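# Place the entire wire inside the bin

## Task

Get every part of the wire into the bin so none of it sits above the bin's rim, and avoid leaving any of the wire dangling over the table edge, since that can count as a failure.

## Robot and tools

Robot: two arms, left_arm and right_arm, each with a two-finger parallel gripper and a wrist camera. Their bases sit roughly at left_arm (+0.029, +0.282, 0) m and right_arm (-0.015, -0.352, 0) m. A camera stand is fixed behind them. Objects may get nudged now and then by an outside push.

Frame: all positions and offsets use the scene frame. Its origin is at table-top height, halfway between the two nominal bases; +x points away from the robots over the table, +z points up, and +y is toward left_arm. Arm names do not match left/right in the images. Each gripper's fingers extend along its own +z and close along its own y. end_effector_position is the spot between the finger pads, just behind the tips; reported positions and orientations can be a few cm off, more when the arm reaches far.

execute_actions(actions, cameras): actions is a list of actions; each action is a list of up to 15 rows, each row one 1/30 s control step; if fewer than 15 rows are given, the last row is repeated to fill out the action. Each row is a single list of 14 numbers, all in [-1, 1]: dx, dy, dz, rx, ry, rz, opening for left_arm, then the same seven for right_arm. Both arms must always be filled in. dx..rz are offsets, not poses: they are measured along scene axes from that arm's Hand target as it stood when the action began (every row in an action counts from that same start, not from the prior row). Scale: 1.0 equals 0.6 m for dx/dy/dz and 180 degrees for the rotation; rx, ry, rz form one rotation vector, turning about the Hand target's position. Sending the same offset again moves further. All zeros for an arm's six pose values re-commands its current Hand target. opening is absolute, not an offset: +1 fully open (about 87 mm between pads), +0.5 about 69 mm, 0 about 43 mm, -0.5 about 18 mm, -1 closed. A 0 opening is a real command, so to leave a gripper alone resend its present value (see Tool commands). An empty actions list returns state and, by default, all camera images.

move(target, speed, blend, opening_speed, blocking, cameras): drives each gripper in a straight line toward a goal given as one 14-number row (same layout and scale as above) or a list of up to 15 such rows. Every row is an offset from the Hand targets at the move's start, never from the previous row. speed is the top path speed in m/s (0.002 to 2.9, default 0.25; rotation up to twice that in rad/s), one number or one per row. blend, in m, rounds corners at intermediate rows; 0 means stop at each. opening_speed (0.2 or more, per second on the -1..+1 scale) makes the fingers change gradually. The whole move gets at most 10 s. Paths do not avoid obstacles or the other arm. Faster moves stray more and hit harder. Avoid paths that pass near an arm's own base; route around. blocking=false returns after about 0.5 s while motion continues.

wait(seconds 0 to 10): lets time pass with last commands held. stop(): brakes a running move. zoom_image(camera, region=[x0,y0,x1,y1]): enlarges part of the newest image from cam_high, cam_low, cam_left_wrist or cam_right_wrist; region in pixels, top-left origin, at most 504 by 504. All four cameras are 672x504. read_manual(section): licence texts only. finished_scene(scene): ends the scene (1 or 2) permanently; the goal must hold without the robot afterward. Scene 1 is practice and may be skipped.

Results: end_effector_position in metres and end_effector_quat_wxyz, in the scene frame; Hand target, the last commanded pose after clipping, which the next offsets are counted from; grip_measured on the opening scale (Joint positions give the gripper from 0 closed to 1 open); Tool commands; joint torques; joint velocities (may be omitted if all are just noise); motor temperatures. A move adds a move: line such as done, off_target, moving, held or fault, plus limits (paced means a pose was clipped, held means a check blocked steps). Done means at rest within 10 mm and 2 degrees of target; it says nothing about contact.

Behaviour to expect: each step the commanded orientation is limited to within 40 degrees of the current one. Friction and gravity can leave the gripper low, short or tilted, especially far out; small moves may not happen or go sideways. Check position and orientation after each move and correct it; if it stays short, send the missing distance as a new offset. A blocked arm keeps pushing until you command its target back past the gripper.

Gripping: find grip_measured when the fingers first touch, then command about 0.04 below that for a firm hold, less below for gentler. Very thin items (under ~1 mm) get less force. Closing fast can squeeze too hard.

Avoid: dropping the wire or releasing it while it moves, letting anything fall off the table, hitting the table, bin or fixtures hard, arms or grippers touching or pinching each other, straining a wrist camera cable, and long holds at full stretch or pushing against unreachable poses, which heat motors (MOTOR HOT near 75 °C; at 90 °C the arm folds and stops working; at 100 °C it collapses).

Each tool is called after "Request:" as name([rows], argument=value, ...), one row to a line, values as JSON.

## Session

Request:
execute_actions(actions=[])

Scene clock: 0.00 s.
left_arm: end_effector_position=(+0.3017, +0.2487, +0.1419) grip_measured=+0.998 end_effector_quat_wxyz=(+0.502, +0.006, +0.862, -0.063) | right_arm: end_effector_position=(+0.2781, -0.2388, +0.1072) grip_measured=+1.000 end_effector_quat_wxyz=(+0.609, -0.129, +0.733, +0.275)
Joint positions: left_arm=[-0.073 0.738 0.532 -0.303 0.052 -0.09 0.999] | right_arm=[0.076 1.111 0.107 0.879 -0.54 0.185 1]
Joint velocities: within noise
Joint torques (N m): no reading
Motor temperatures (°C): left_arm=[21 32 31 27 22 19 20] | right_arm=[22 28 29 27 21 21 20]
Heat: left arm: 32 °C; right arm: 29 °C.
Hand target: left_arm +0.3056, +0.2483, +0.1516; +0.515, +0.007, +0.855, -0.064 | right_arm +0.2787, -0.2388, +0.1076; +0.608, -0.128, +0.734, +0.275
Tool commands: left_gripper/opening=+1.0 right_gripper/opening=+1.0

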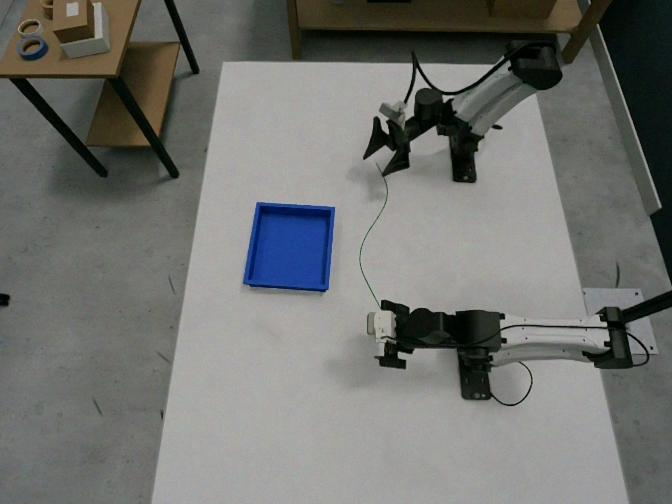

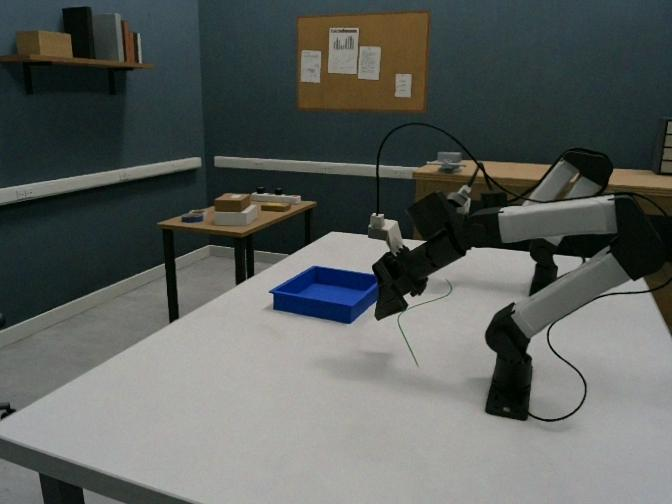

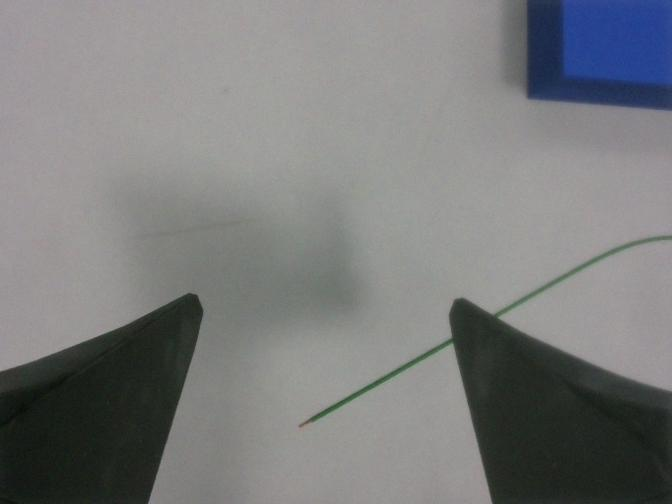

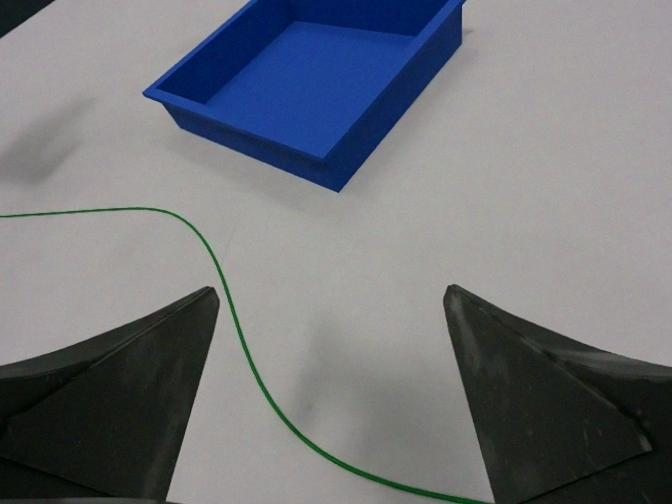

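Request:
move(target=[-0.104,-0.014,-0.036,0.232,0.281,-0.318,1,-0.056,-0.052,0.037,-0.483,0.128,0.366,1], speed=0.4, cameras=["all"])

Scene clock: 8.73 s.
left_arm: end_effector_position=(+0.2424, +0.2397, +0.1243) grip_measured=+0.998 end_effector_quat_wxyz=(+0.006, +0.529, +0.848, -0.004) | right_arm: end_effector_position=(+0.2397, -0.2716, +0.1258) grip_measured=+1.000 end_effector_quat_wxyz=(-0.001, +0.771, -0.637, -0.006)
Joint positions: left_arm=[-0.323 1.457 1.211 -1.316 0.01 0.793 0.999] | right_arm=[0.47 1.582 1.336 -1.326 -0.012 -1.312 1]
Joint torques (N m): left_arm=[-0.53 -3.81 8.23 -0.02 -0.03 0.17] | right_arm=[0.54 -4.3 7.5 0.29 0.08 -0.15]
Heat: left arm: 33 °C; right arm: 31 °C.
Hand target: left_arm +0.2432, +0.2400, +0.1300; +0.000, +0.536, +0.844, +0.000 | right_arm +0.2451, -0.2700, +0.1299; +0.000, +0.775, -0.631, -0.001
Off the commanded pose: left_arm 0.006 m, 1 deg | right_arm 0.007 m, 1 deg.
move: done
camera_calibration:
cam_left_wrist: T_world_to_cam=[[-0.887122, -0.461513, -0.00454255, 0.320377], [-0.303349, 0.575625, 0.759365, -0.137797], [-0.347842, 0.675028, -0.650649, 0.145946], [0, 0, 0, 1]] pos_world=[0.293179, 0.128659, 0.201053]
cam_right_wrist: T_world_to_cam=[[0.983887, 0.178662, -0.00674033, -0.188431], [0.120796, -0.636479, 0.761776, -0.277394], [0.13181, -0.750316, -0.647806, -0.00487113], [0, 0, 0, 1]] pos_world=[0.219545, -0.146545, 0.206887]

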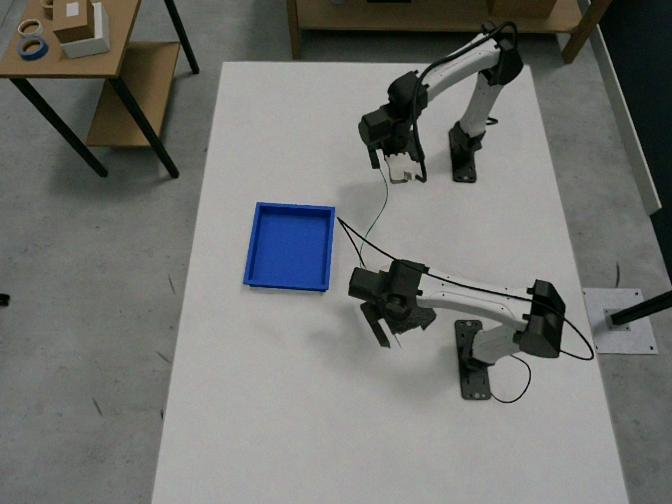

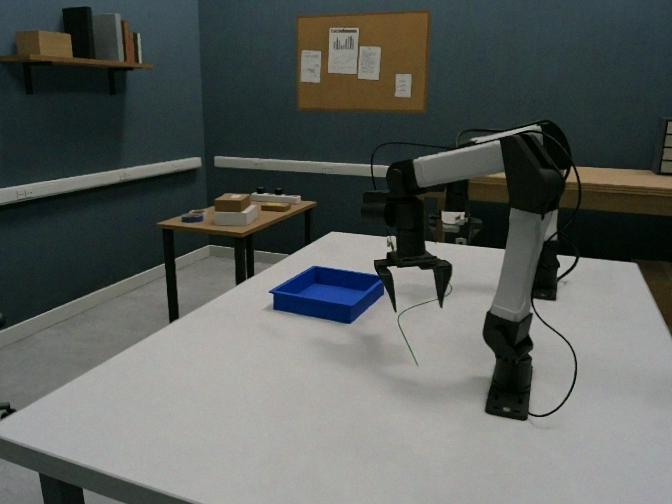

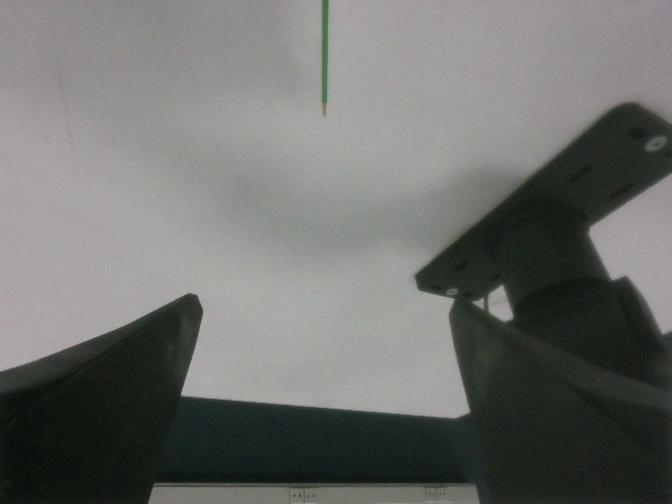

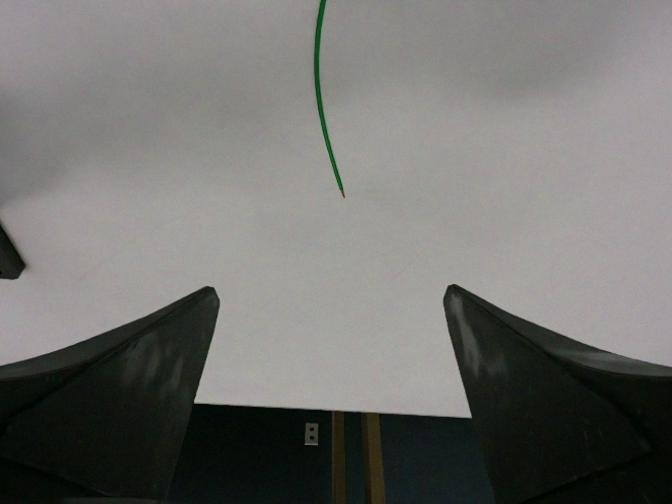

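Request:
move(target=[0.018,-0.038,-0.167,0,0,0,0.2,0.004,-0.05,-0.167,0,0,0.06,0.2], speed=0.25, cameras=["cam_left_wrist","cam_right_wrist","cam_low"])

Scene clock: 10.87 s.
left_arm: end_effector_position=(+0.2548, +0.2170, +0.0327) grip_measured=+0.200 end_effector_quat_wxyz=(+0.004, +0.536, +0.844, -0.004) | right_arm: end_effector_position=(+0.2512, -0.2963, +0.0378) grip_measured=+0.200 end_effector_quat_wxyz=(-0.010, +0.830, -0.558, +0.005)
Joint positions: left_arm=[-0.392 1.602 0.976 -0.938 0.009 0.74 0.6] | right_arm=[0.377 1.594 0.989 -0.944 -0.005 -1.602 0.6]
Joint torques (N m): left_arm=[-0.5 -4.78 5 0.32 -0.01 -0.02] | right_arm=[-0.36 -4.3 3.47 0.55 0.01 -0.16]
Heat: left arm: 33 °C; right arm: 31 °C.
Hand target: left_arm +0.2541, +0.2171, +0.0298; +0.000, +0.536, +0.844, +0.000 | right_arm +0.2476, -0.2999, +0.0297; +0.000, +0.831, -0.556, -0.001
Off the commanded pose: left_arm 0.003 m, 1 deg | right_arm 0.010 m, 1 deg.
move: done
camera_calibration:
cam_left_wrist: T_world_to_cam=[[-0.894431, -0.447194, -0.00317498, 0.319153], [-0.292442, 0.579512, 0.760687, -0.0551388], [-0.338335, 0.68131, -0.649112, 0.102141], [0, 0, 0, 1]] pos_world=[0.303893, 0.105087, 0.109258]
cam_right_wrist: T_world_to_cam=[[0.929625, 0.367916, 0.0208555, -0.127298], [0.221654, -0.603478, 0.765953, -0.243111], [0.294392, -0.707427, -0.642558, -0.110348], [0, 0, 0, 1]] pos_world=[0.204712, -0.17794, 0.117962]
Images, in order (width x height): cam_low 672x504, cam_left_wrist 672x504, cam_right_wrist 672x504.

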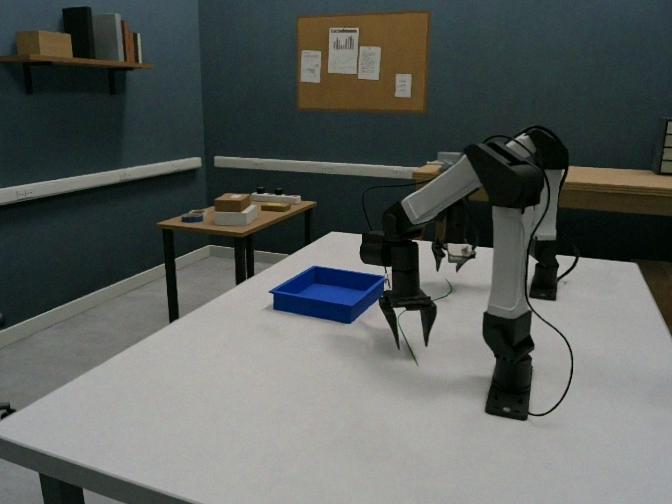

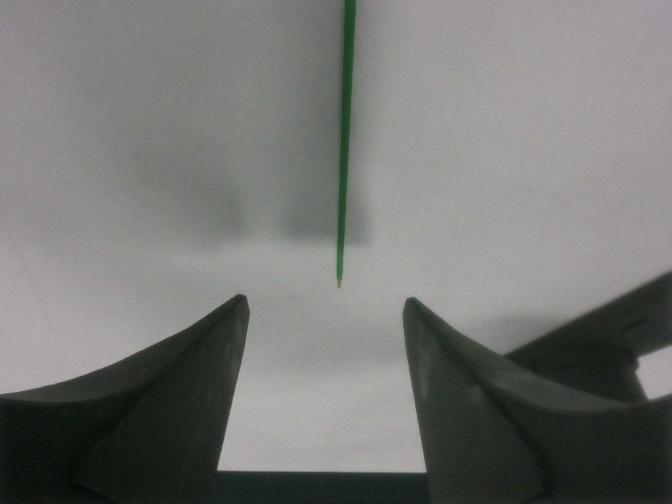

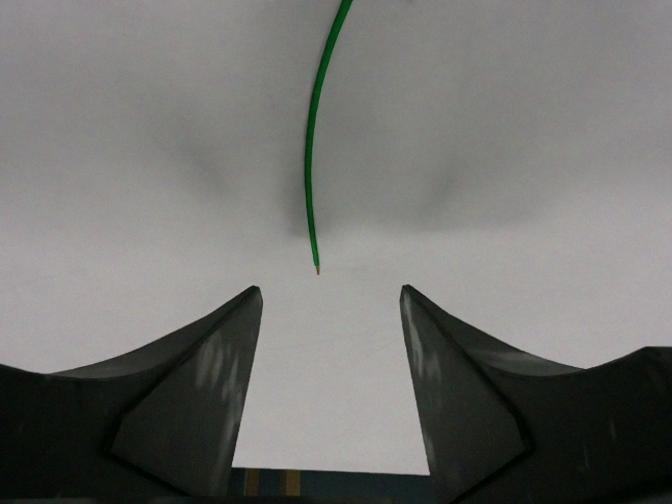

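Request:
move(target=[-0.014,0,-0.027,0,0,0,-0.3,-0.01,-0.009,-0.039,0,0,0,-0.3], speed=0.1, cameras=["cam_left_wrist","cam_right_wrist"])

Request:
zoom_image(camera="cam_left_wrist", region=[180, 150, 480, 375])

Request:
zoom_image(camera="cam_right_wrist", region=[180, 150, 480, 375])

Scene clock: 12.83 s.
left_arm: end_effector_position=(+0.2468, +0.2170, +0.0164) grip_measured=-0.300 end_effector_quat_wxyz=(+0.004, +0.536, +0.844, -0.004) | right_arm: end_effector_position=(+0.2454, -0.3016, +0.0139) grip_measured=-0.300 end_effector_quat_wxyz=(-0.010, +0.830, -0.557, +0.004)
Joint positions: left_arm=[-0.404 1.602 0.906 -0.868 0.009 0.727 0.35] | right_arm=[0.366 1.608 0.899 -0.841 -0.005 -1.614 0.35]
Joint torques (N m): left_arm=[-0.59 -4.68 4.75 0.33 -0.01 -0.03] | right_arm=[-0.43 -4.18 3.41 0.55 0.02 -0.16]
Heat: left arm: 33 °C; right arm: 31 °C.
Hand target: left_arm +0.2456, +0.2171, +0.0136; +0.000, +0.536, +0.844, +0.000 | right_arm +0.2415, -0.3053, +0.0062; +0.000, +0.831, -0.556, -0.001
Off the commanded pose: left_arm 0.003 m, 1 deg | right_arm 0.009 m, 1 deg.
move: done
camera_calibration:
cam_left_wrist: T_world_to_cam=[[-0.893914, -0.448228, -0.00301886, 0.312108], [-0.292972, 0.579159, 0.760751, -0.04489], [-0.339242, 0.68093, -0.649037, 0.0891563], [0, 0, 0, 1]] pos_world=[0.296092, 0.105185, 0.0929581]
cam_right_wrist: T_world_to_cam=[[0.929352, 0.36866, 0.0198447, -0.119172], [0.222784, -0.602854, 0.766116, -0.226843], [0.2944, -0.707571, -0.642396, -0.12779], [0, 0, 0, 1]] pos_world=[0.198911, -0.18324, 0.0940615]
Images, in order (width x height): cam_left_wrist 672x504, cam_right_wrist 672x504.

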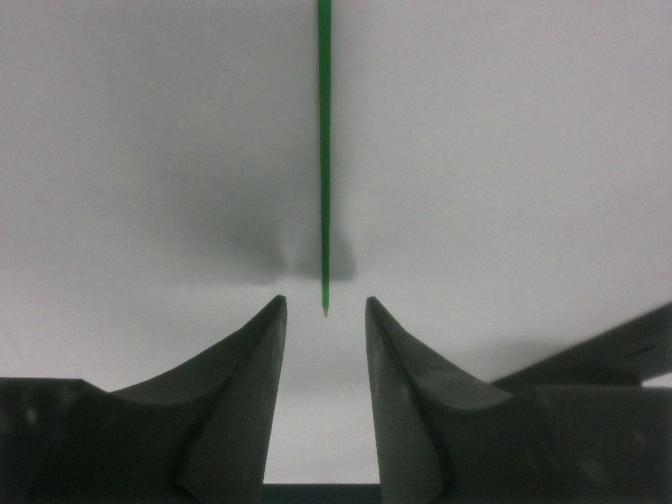

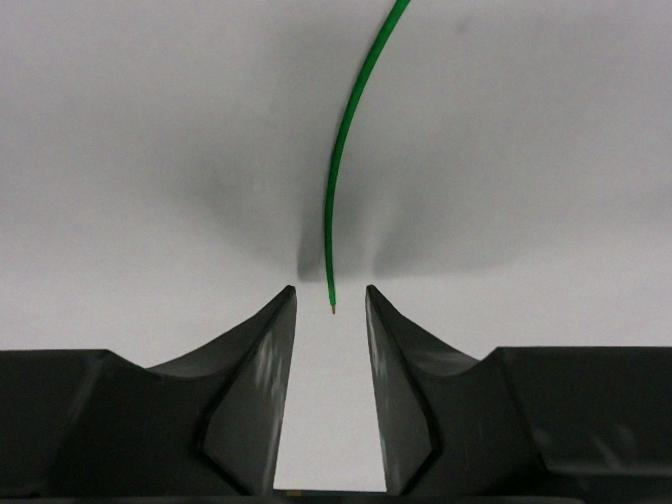

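Scaled by 1.680 from the camera's 672x504 image, which has a finer 960x720 frame.

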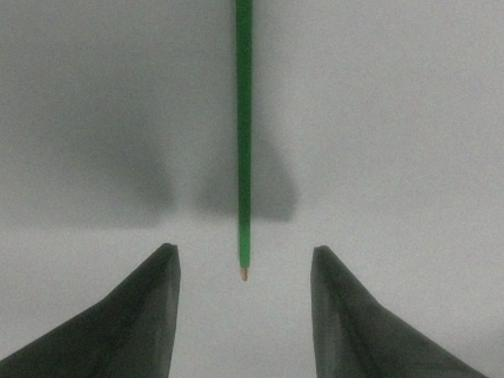

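Scaled by 1.680 from the camera's 672x504 image, which has a finer 960x720 frame.

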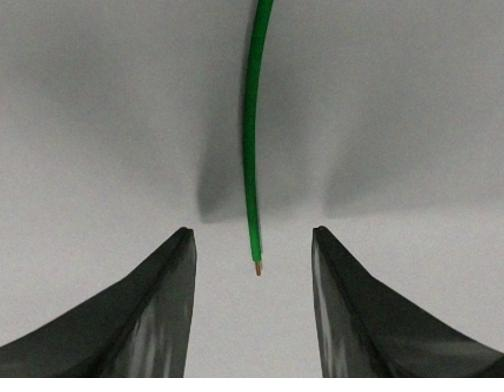

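Request:
move(target=[0,0,-0.015,0,0,0,-0.4,0.002,0,-0.013,0,0,0,-0.4], speed=0.05, cameras=["cam_left_wrist","cam_right_wrist"])

Scene clock: 14.07 s.
left_arm: end_effector_position=(+0.2471, +0.2169, +0.0079) grip_measured=-0.400 end_effector_quat_wxyz=(+0.005, +0.536, +0.844, -0.004) | right_arm: end_effector_position=(+0.2471, -0.3010, +0.0065) grip_measured=-0.400 end_effector_quat_wxyz=(-0.010, +0.831, -0.557, +0.005)
Joint positions: left_arm=[-0.404 1.617 0.884 -0.829 0.009 0.727 0.3] | right_arm=[0.366 1.627 0.887 -0.808 -0.005 -1.615 0.3]
Joint torques (N m): left_arm=[-0.58 -4.57 4.63 0.33 -0.01 -0.03] | right_arm=[-0.53 -4.19 3.29 0.54 0 -0.17]
Heat: left arm: 33 °C; right arm: 31 °C.
Hand target: left_arm +0.2455, +0.2171, +0.0045; +0.000, +0.536, +0.844, +0.000 | right_arm +0.2427, -0.3054, -0.0016; +0.000, +0.831, -0.556, -0.001
Off the commanded pose: left_arm 0.004 m, 1 deg | right_arm 0.010 m, 1 deg.
move: done
camera_calibration:
cam_left_wrist: T_world_to_cam=[[-0.893896, -0.448255, -0.00422505, 0.312227], [-0.294305, 0.579731, 0.759801, -0.0380708], [-0.338135, 0.680426, -0.650142, 0.0836879], [0, 0, 0, 1]] pos_world=[0.296192, 0.105085, 0.0846544]
cam_right_wrist: T_world_to_cam=[[0.928773, 0.370034, 0.0213639, -0.120267], [0.222586, -0.602915, 0.766126, -0.221156], [0.296373, -0.706802, -0.642335, -0.132862], [0, 0, 0, 1]] pos_world=[0.200304, -0.182743, 0.0866611]
Images, in order (width x height): cam_left_wrist 672x504, cam_right_wrist 672x504.

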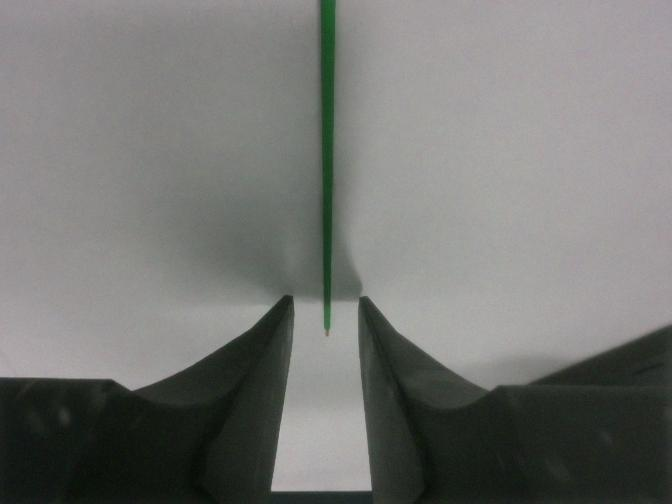

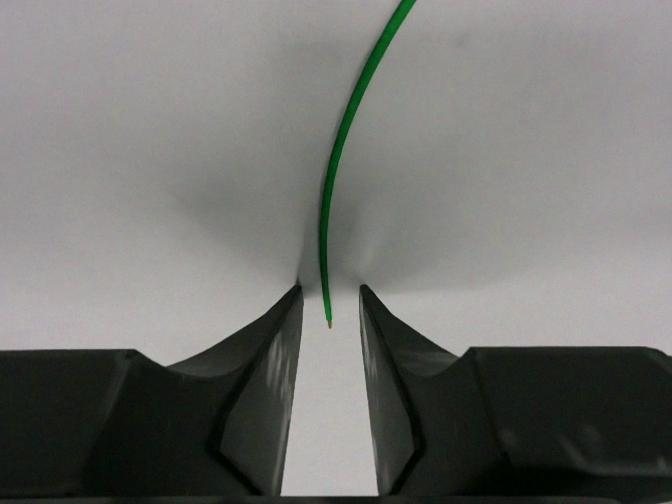

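Request:
move([
  [0,0,-0.008,0,0,0,-0.4,0.0,0,-0.008,0,0,0,-0.4],
  [0,0,-0.008,0,0,0,-1,0,0,-0.008,0,0,0,-1],
], speed=0.04, opening_speed=0.8, cameras=["cam_left_wrist","cam_right_wrist"])

Scene clock: 16.03 s.
left_arm: end_effector_position=(+0.2506, +0.2177, +0.0054) grip_measured=-0.967 end_effector_quat_wxyz=(+0.010, +0.535, +0.845, +0.004) | right_arm: end_effector_position=(+0.2489, -0.3011, +0.0051) grip_measured=-0.937 end_effector_quat_wxyz=(-0.012, +0.831, -0.557, +0.008)
Joint positions: left_arm=[-0.404 1.622 0.878 -0.806 -0.004 0.726 0.016] | right_arm=[0.366 1.63 0.883 -0.794 -0.001 -1.616 0.032]
Joint torques (N m): left_arm=[-0.58 -4.16 4.16 0.34 0.12 0.01] | right_arm=[-0.57 -3.74 2.74 0.62 -0.03 -0.15]
Heat: left arm: 33 °C; right arm: 31 °C.
Hand target: left_arm +0.2455, +0.2172, -0.0003; +0.000, +0.536, +0.844, +0.000 | right_arm +0.2428, -0.3053, -0.0063; +0.000, +0.831, -0.556, -0.001
Off the commanded pose: left_arm 0.008 m, 1 deg | right_arm 0.014 m, 2 deg.
move: off_target (right_arm); target 2's new opening was sent with right_arm's hand 0.014 m and 2 deg from that target
camera_calibration:
cam_left_wrist: T_world_to_cam=[[-0.893275, -0.448984, -0.0217476, 0.315827], [-0.306983, 0.573987, 0.759144, -0.0311773], [-0.32836, 0.684801, -0.650559, 0.0793117], [0, 0, 0, 1]] pos_world=[0.298592, 0.105384, 0.0821335]
cam_right_wrist: T_world_to_cam=[[0.928472, 0.370341, 0.028057, -0.121775], [0.216829, -0.601838, 0.768619, -0.218806], [0.301537, -0.707558, -0.639091, -0.135893], [0, 0, 0, 1]] pos_world=[0.201485, -0.18274, 0.0847474]
Images, in order (width x height): cam_left_wrist 672x504, cam_right_wrist 672x504.

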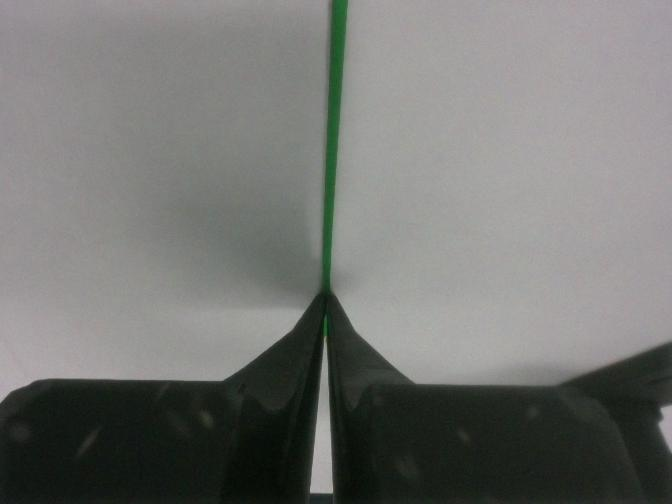

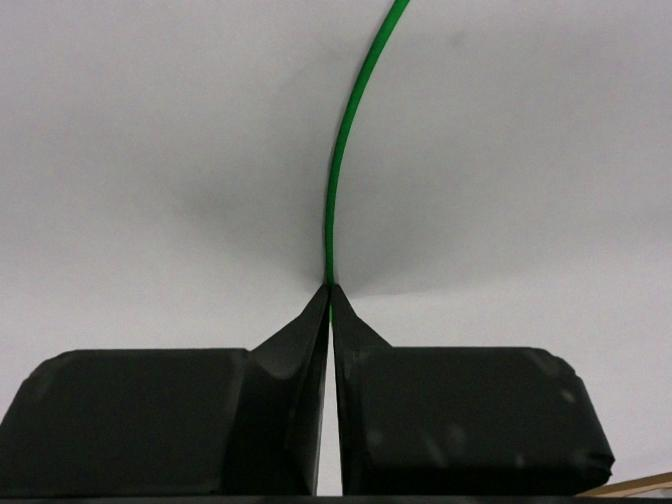

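Request:
move([
  [0,-0.03,0.1,0,0,0,-1,0,0.03,0.11,0,0,0,-1],
  [0.174,-0.079,0.5,-0.188,-0.296,0.325,-1,0.179,0.092,0.527,0.322,-0.216,-0.559,-1],
], speed=0.25, blend=0.02, cameras=["all"])

Scene clock: 23.90 s.
left_arm: end_effector_position=(+0.3448, +0.1723, +0.2783) grip_measured=-0.967 end_effector_quat_wxyz=(+0.471, +0.014, +0.882, +0.010) | right_arm: end_effector_position=(+0.3460, -0.2522, +0.3011) grip_measured=-0.937 end_effector_quat_wxyz=(+0.492, -0.007, +0.870, -0.002)
Joint positions: left_arm=[-0.525 1.223 1.365 -0.801 -0.434 -0.278 0.016] | right_arm=[0.426 1.333 1.491 -0.736 0.341 0.204 0.032]
Joint torques (N m): left_arm=[-0.59 -4.31 9.21 1.79 -0.33 -0.02] | right_arm=[0.66 -3.12 8.28 1.83 0.24 0.06]
Heat: left arm: 34 °C; right arm: 32 °C.
Hand target: left_arm +0.3499, +0.1698, +0.2998; +0.500, +0.000, +0.866, +0.000 | right_arm +0.3502, -0.2500, +0.3097; +0.500, +0.000, +0.866, +0.000
Off the commanded pose: left_arm 0.022 m, 4 deg | right_arm 0.010 m, 1 deg.
move: off_target (left_arm)
camera_calibration:
cam_left_wrist: T_world_to_cam=[[0.00325691, -0.999907, -0.0132144, 0.168906], [-0.99438, -0.00183991, -0.105858, 0.393679], [0.105824, 0.0134849, -0.994293, 0.380444], [0, 0, 0, 1]] pos_world=[0.350656, 0.164484, 0.422179]
cam_right_wrist: T_world_to_cam=[[0.00579697, -0.999983, -0.0000429861, -0.256237], [-0.988433, -0.0057235, -0.15155, 0.406442], [0.151547, 0.000921022, -0.98845, 0.394397], [0, 0, 0, 1]] pos_world=[0.343456, -0.25427, 0.451427]

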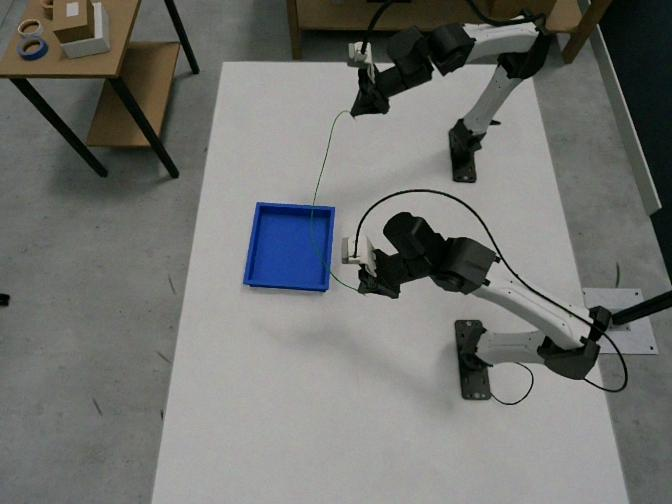

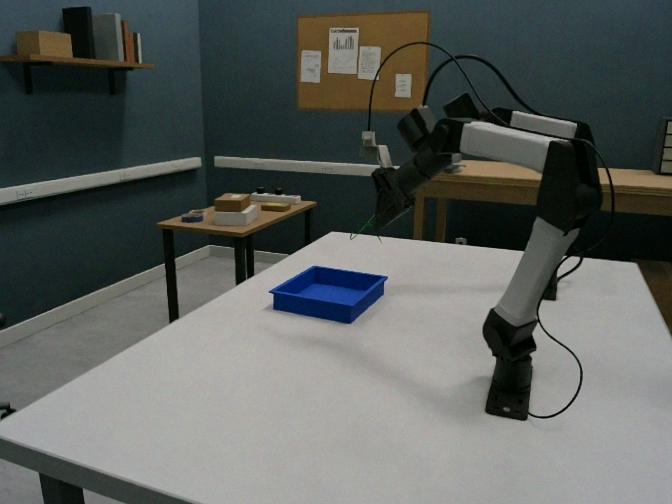

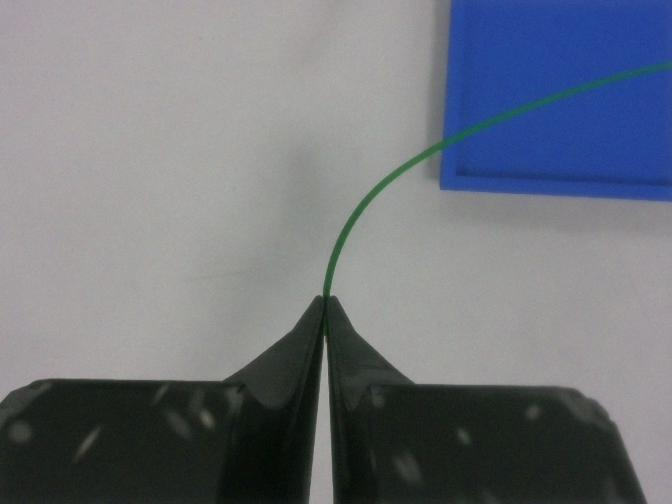

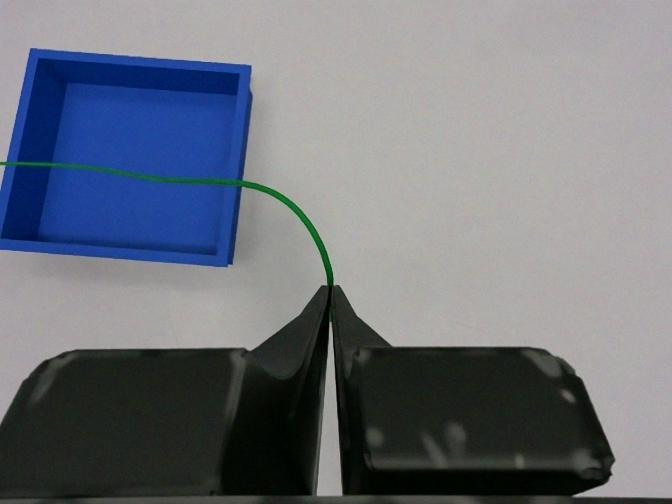

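Request:
move(target=[0.05,-0.067,-0.233,0,0.278,0,-1,-0.017,0.1,-0.25,0,0.278,0,-1], speed=0.25, cameras=["all"])

Scene clock: 28.90 s.
left_arm: end_effector_position=(+0.3797, +0.1292, +0.1560) grip_measured=-0.967 end_effector_quat_wxyz=(+0.092, +0.005, +0.996, +0.003) | right_arm: end_effector_position=(+0.3379, -0.1934, +0.1596) grip_measured=-0.937 end_effector_quat_wxyz=(+0.091, -0.004, +0.996, -0.005)
Joint positions: left_arm=[-0.405 2.012 2 -1.392 -0.077 -0.387 0.016] | right_arm=[0.438 2.043 2.059 -1.425 0.083 0.403 0.032]
Joint torques (N m): left_arm=[0.51 -9.06 8.29 0.32 0.07 0] | right_arm=[0.08 -7.99 7.42 0.63 0.01 0.04]
Heat: left arm: 34 °C; right arm: 33 °C.
Hand target: left_arm +0.3799, +0.1296, +0.1601; +0.087, +0.000, +0.996, -0.001 | right_arm +0.3400, -0.1900, +0.1598; +0.087, -0.001, +0.996, +0.000
Off the commanded pose: left_arm 0.004 m, 1 deg | right_arm 0.004 m, 1 deg.
move: done
camera_calibration:
cam_left_wrist: T_world_to_cam=[[0.0152473, -0.999848, -0.0084124, 0.11873], [-0.769655, -0.0171068, 0.638231, 0.215779], [-0.638278, -0.00325667, -0.769799, 0.505462], [0, 0, 0, 1]] pos_world=[0.48689, 0.124049, 0.252386]
cam_right_wrist: T_world_to_cam=[[-0.00307604, -0.99996, 0.00839347, -0.195753], [-0.76834, 0.00773554, 0.639995, 0.179314], [-0.640035, -0.00448039, -0.768333, 0.487006], [0, 0, 0, 1]] pos_world=[0.448873, -0.194951, 0.261066]

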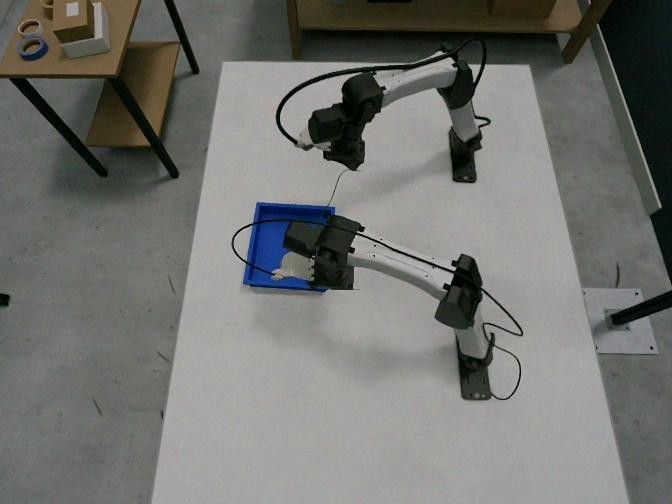

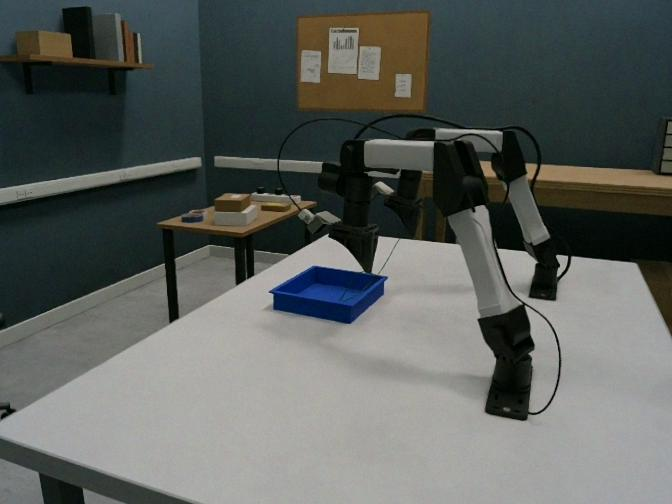

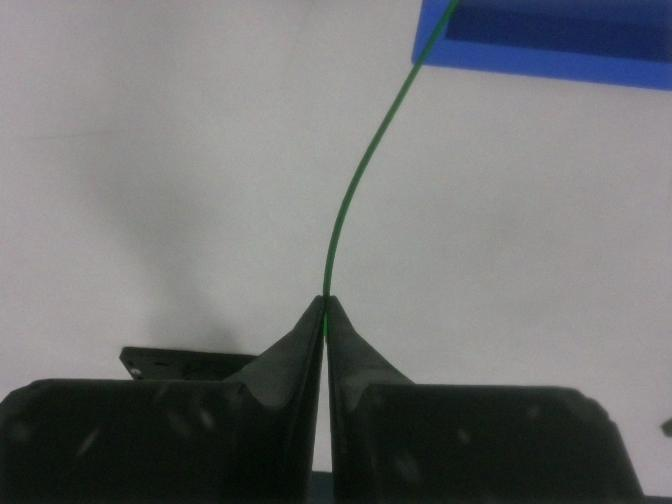

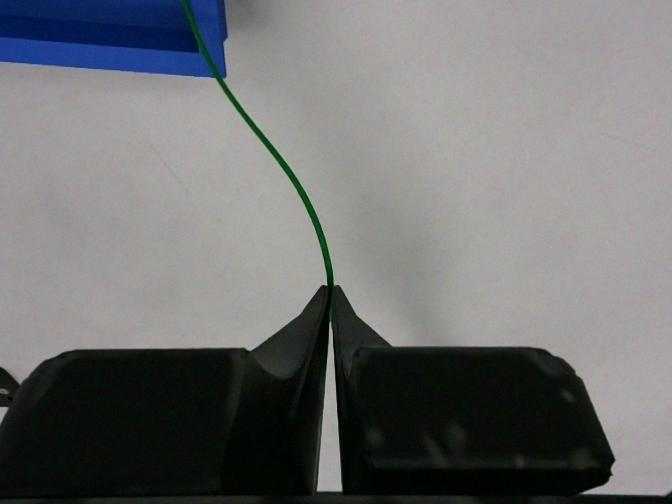

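Request:
zoom_image(camera="cam_low", region=[260, 200, 460, 350])

Request:
zoom_image(camera="cam_high", region=[220, 150, 380, 310])

Scaled by 2.520 from the camera's 672x504 image, which has a finer 960x720 frame.

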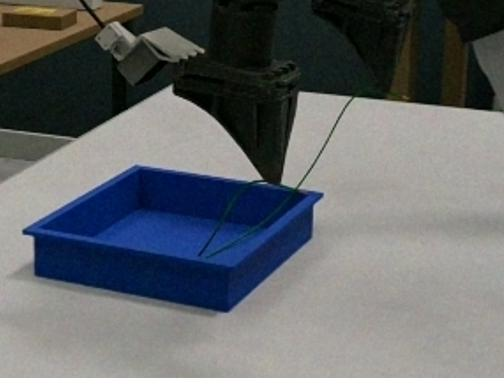

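Scaled by 3.150 from the camera's 672x504 image, which has a finer 960x720 frame.

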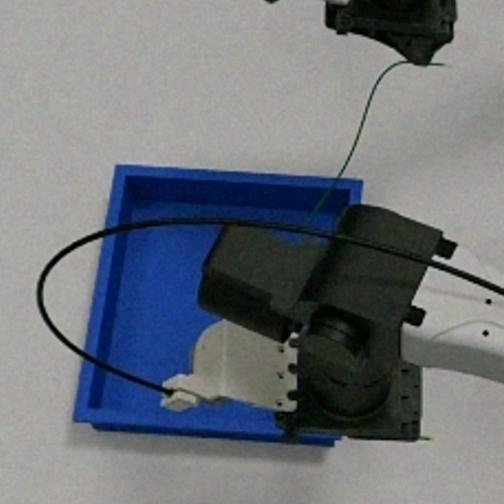

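Request:
move(target=[0.167,-0.167,-0.067,0,0,0,-1,0.15,0.15,-0.067,0,0,0,-1], speed=0.15, cameras=["all"])

Request:
zoom_image(camera="cam_low", region=[240, 180, 480, 350])

Request:
zoom_image(camera="cam_high", region=[220, 150, 380, 310])

Scene clock: 31.30 s.
left_arm: end_effector_position=(+0.4753, +0.0342, +0.1172) grip_measured=-0.967 end_effector_quat_wxyz=(+0.153, +0.000, +0.988, -0.038) | right_arm: end_effector_position=(+0.4243, -0.1052, +0.1240) grip_measured=-0.937 end_effector_quat_wxyz=(+0.150, -0.001, +0.988, +0.034)
Joint positions: left_arm=[-0.495 2.596 2.836 -1.504 -0.077 -0.484 0.016] | right_arm=[0.523 2.579 2.835 -1.528 0.083 0.488 0.032]
Joint torques (N m): left_arm=[-0.35 -12.34 8.17 0.85 -0.09 -0.04] | right_arm=[0.38 -10.39 7.19 1.1 0.11 0.05]
Heat: left arm: 35 °C; right arm: 33 °C.
Hand target: left_arm +0.4801, +0.0294, +0.1197; +0.087, +0.000, +0.996, +0.000 | right_arm +0.4301, -0.1002, +0.1196; +0.087, +0.000, +0.996, +0.000
Off the commanded pose: left_arm 0.007 m, 9 deg | right_arm 0.009 m, 8 deg.
elbow stopped short (left arm): the move would have taken joint 3 (elbow) straighter than the controller allows.
elbow stopped short (right arm): the move would have taken joint 3 (elbow) straighter than the controller allows.
move: off_target (left_arm, right_arm)
camera_calibration:
cam_left_wrist: T_world_to_cam=[[0.0143145, -0.996849, 0.0780149, 0.0122041], [-0.842313, 0.0300212, 0.538152, 0.357299], [-0.538799, -0.0734163, -0.839229, 0.499547], [0, 0, 0, 1]] pos_world=[0.569938, 0.038114, 0.226001]
cam_right_wrist: T_world_to_cam=[[0.00201329, -0.997377, -0.0723471, -0.0988612], [-0.838771, -0.041076, 0.542933, 0.304529], [-0.544481, 0.0595896, -0.836654, 0.489981], [0, 0, 0, 1]] pos_world=[0.522415, -0.115291, 0.237453]

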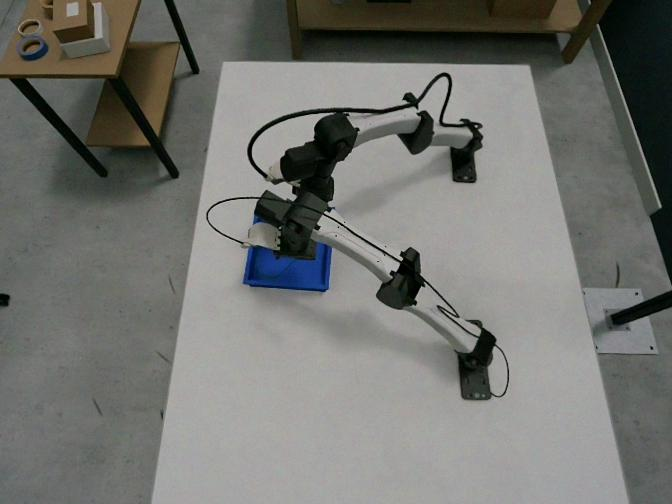

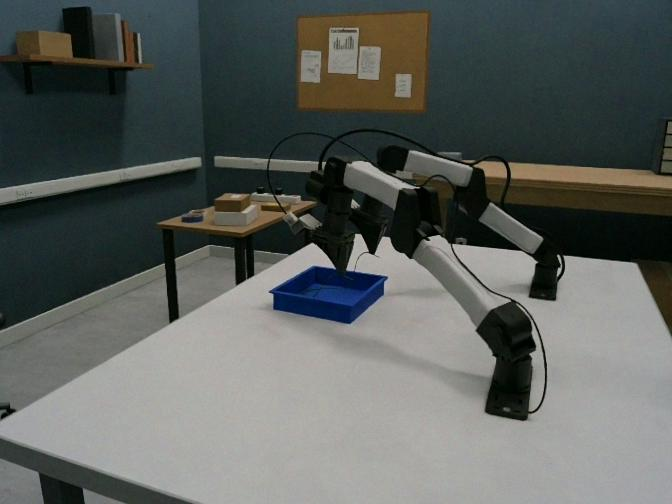

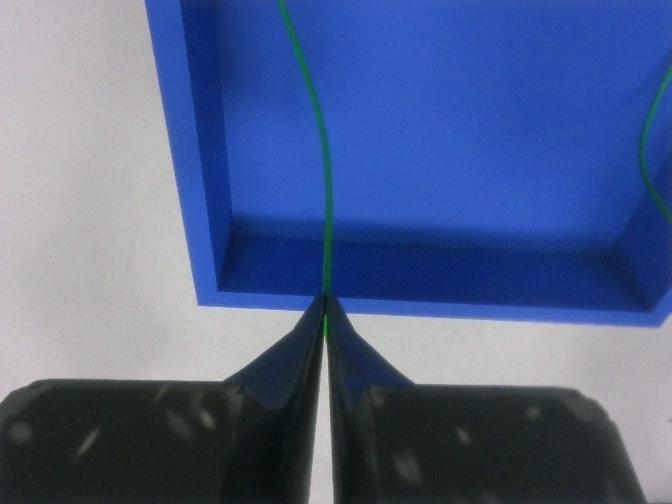

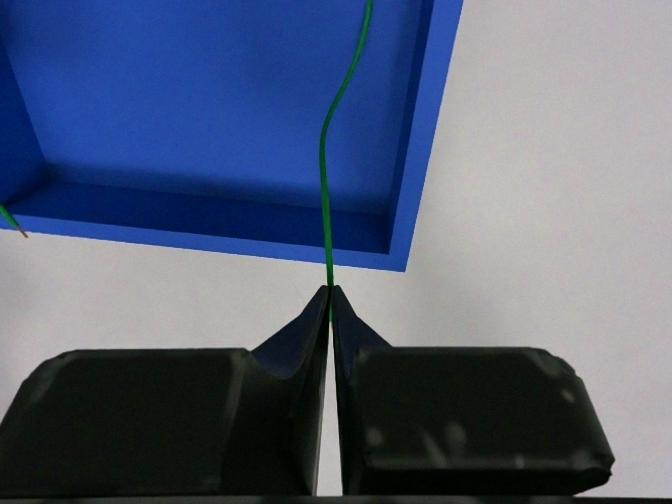

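Scaled by 2.100 from the camera's 672x504 image, which has a finer 960x720 frame.

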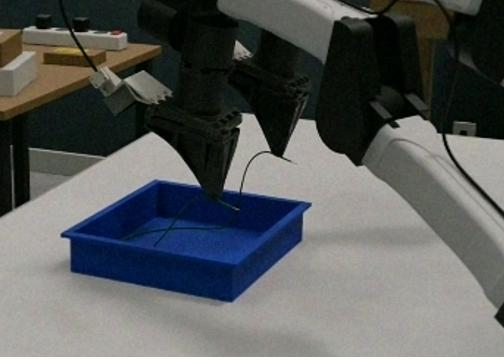

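Scaled by 3.150 from the camera's 672x504 image, which has a finer 960x720 frame.

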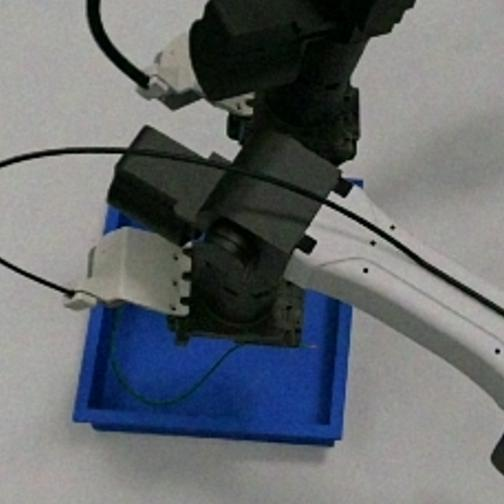

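Request:
move([
  [0.035,0,-0.08,0,-0.03,0,-1,0.035,-0.008,-0.08,0,-0.03,0,-1],
  [0.035,0,-0.14,0,-0.03,0,-1,0.035,-0.008,-0.145,0,-0.03,0,-1],
], speed=0.12, blend=0.01, cameras=["all"])

Request:
zoom_image(camera="cam_low", region=[240, 180, 480, 350])

Request:
zoom_image(camera="cam_high", region=[220, 150, 380, 310])

Scene clock: 35.17 s.
left_arm: end_effector_position=(+0.4938, +0.0303, +0.0345) grip_measured=-0.967 end_effector_quat_wxyz=(+0.128, -0.001, +0.992, -0.007) | right_arm: end_effector_position=(+0.4498, -0.1001, +0.0362) grip_measured=-0.937 end_effector_quat_wxyz=(+0.133, +0.000, +0.991, +0.006)
Joint positions: left_arm=[-0.495 2.771 2.844 -1.411 -0.108 -0.484 0.016] | right_arm=[0.519 2.727 2.762 -1.365 0.116 0.484 0.032]
Joint torques (N m): left_arm=[-0.13 -13.48 7.71 0.8 -0.27 0.11] | right_arm=[-0.38 -13.82 3.78 0.96 0.24 -0.13]
Heat: left arm: 36 °C; right arm: 33 °C.
Hand target: left_arm +0.5011, +0.0294, +0.0358; +0.134, +0.000, +0.991, +0.000 | right_arm +0.4510, -0.1049, +0.0325; +0.133, +0.000, +0.991, +0.000
Off the commanded pose: left_arm 0.007 m, 1 deg | right_arm 0.006 m, 1 deg.
elbow stopped short (left arm): the move would have taken joint 3 (elbow) straighter than the controller allows.
elbow stopped short (right arm): the move would have taken joint 3 (elbow) straighter than the controller allows.
move: done
camera_calibration:
cam_left_wrist: T_world_to_cam=[[0.0252569, -0.999551, 0.0160985, 0.0113865], [-0.813723, -0.0112016, 0.581144, 0.4031], [-0.580703, -0.0277776, -0.813641, 0.458245], [0, 0, 0, 1]] pos_world=[0.593828, 0.0286257, 0.138404]
cam_right_wrist: T_world_to_cam=[[-0.00777988, -0.999847, -0.0156665, -0.0980285], [-0.819567, -0.00260083, 0.572977, 0.367918], [-0.57293, 0.0172975, -0.819422, 0.438015], [0, 0, 0, 1]] pos_world=[0.551723, -0.104633, 0.146575]

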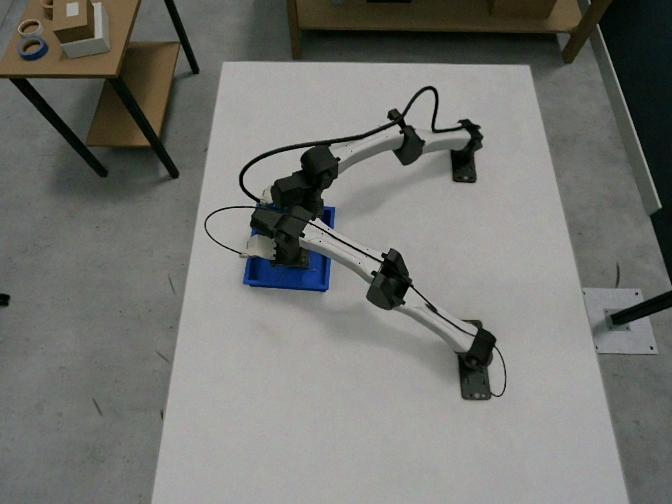

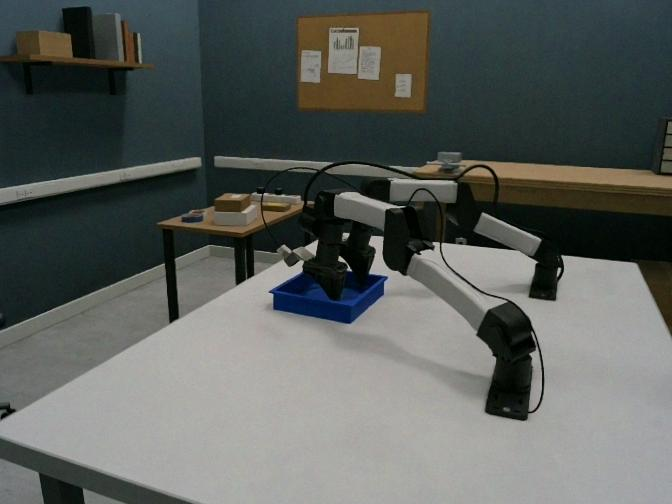

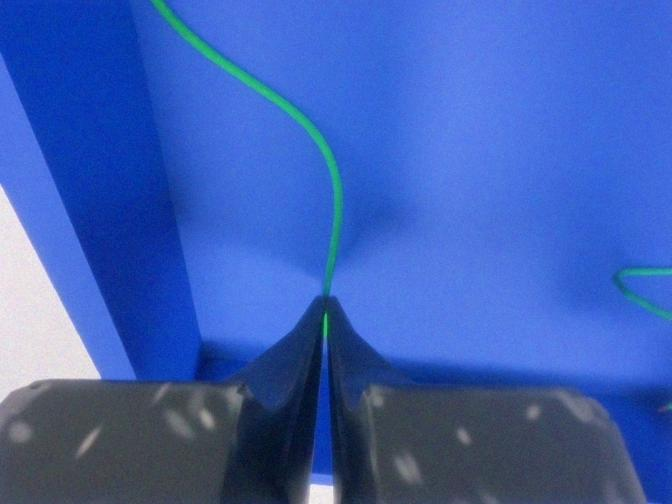

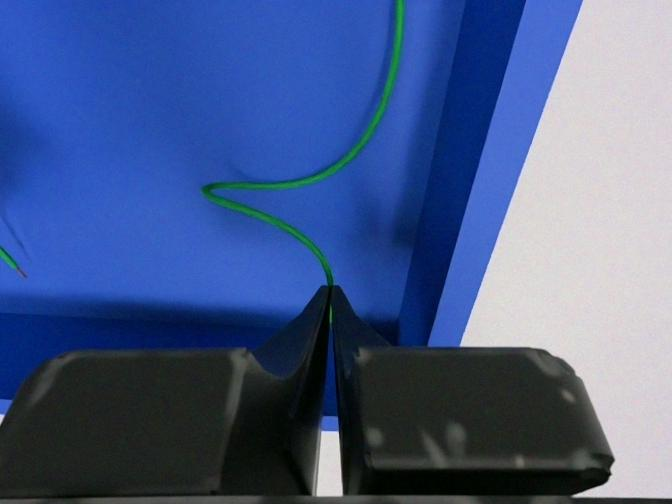

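Scaled by 2.100 from the camera's 672x504 image, which has a finer 960x720 frame.

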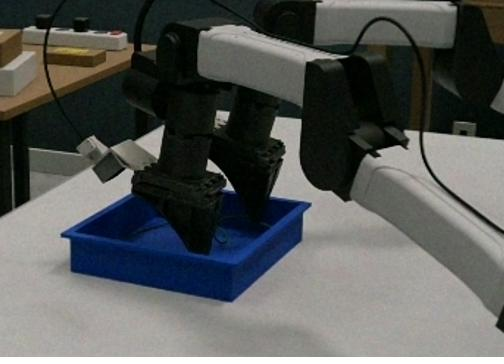

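Scaled by 3.150 from the camera's 672x504 image, which has a finer 960x720 frame.

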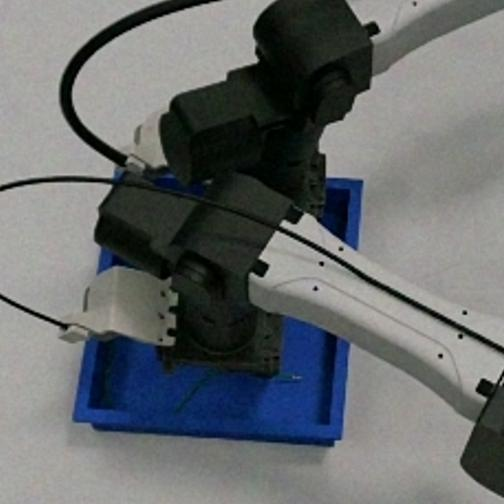

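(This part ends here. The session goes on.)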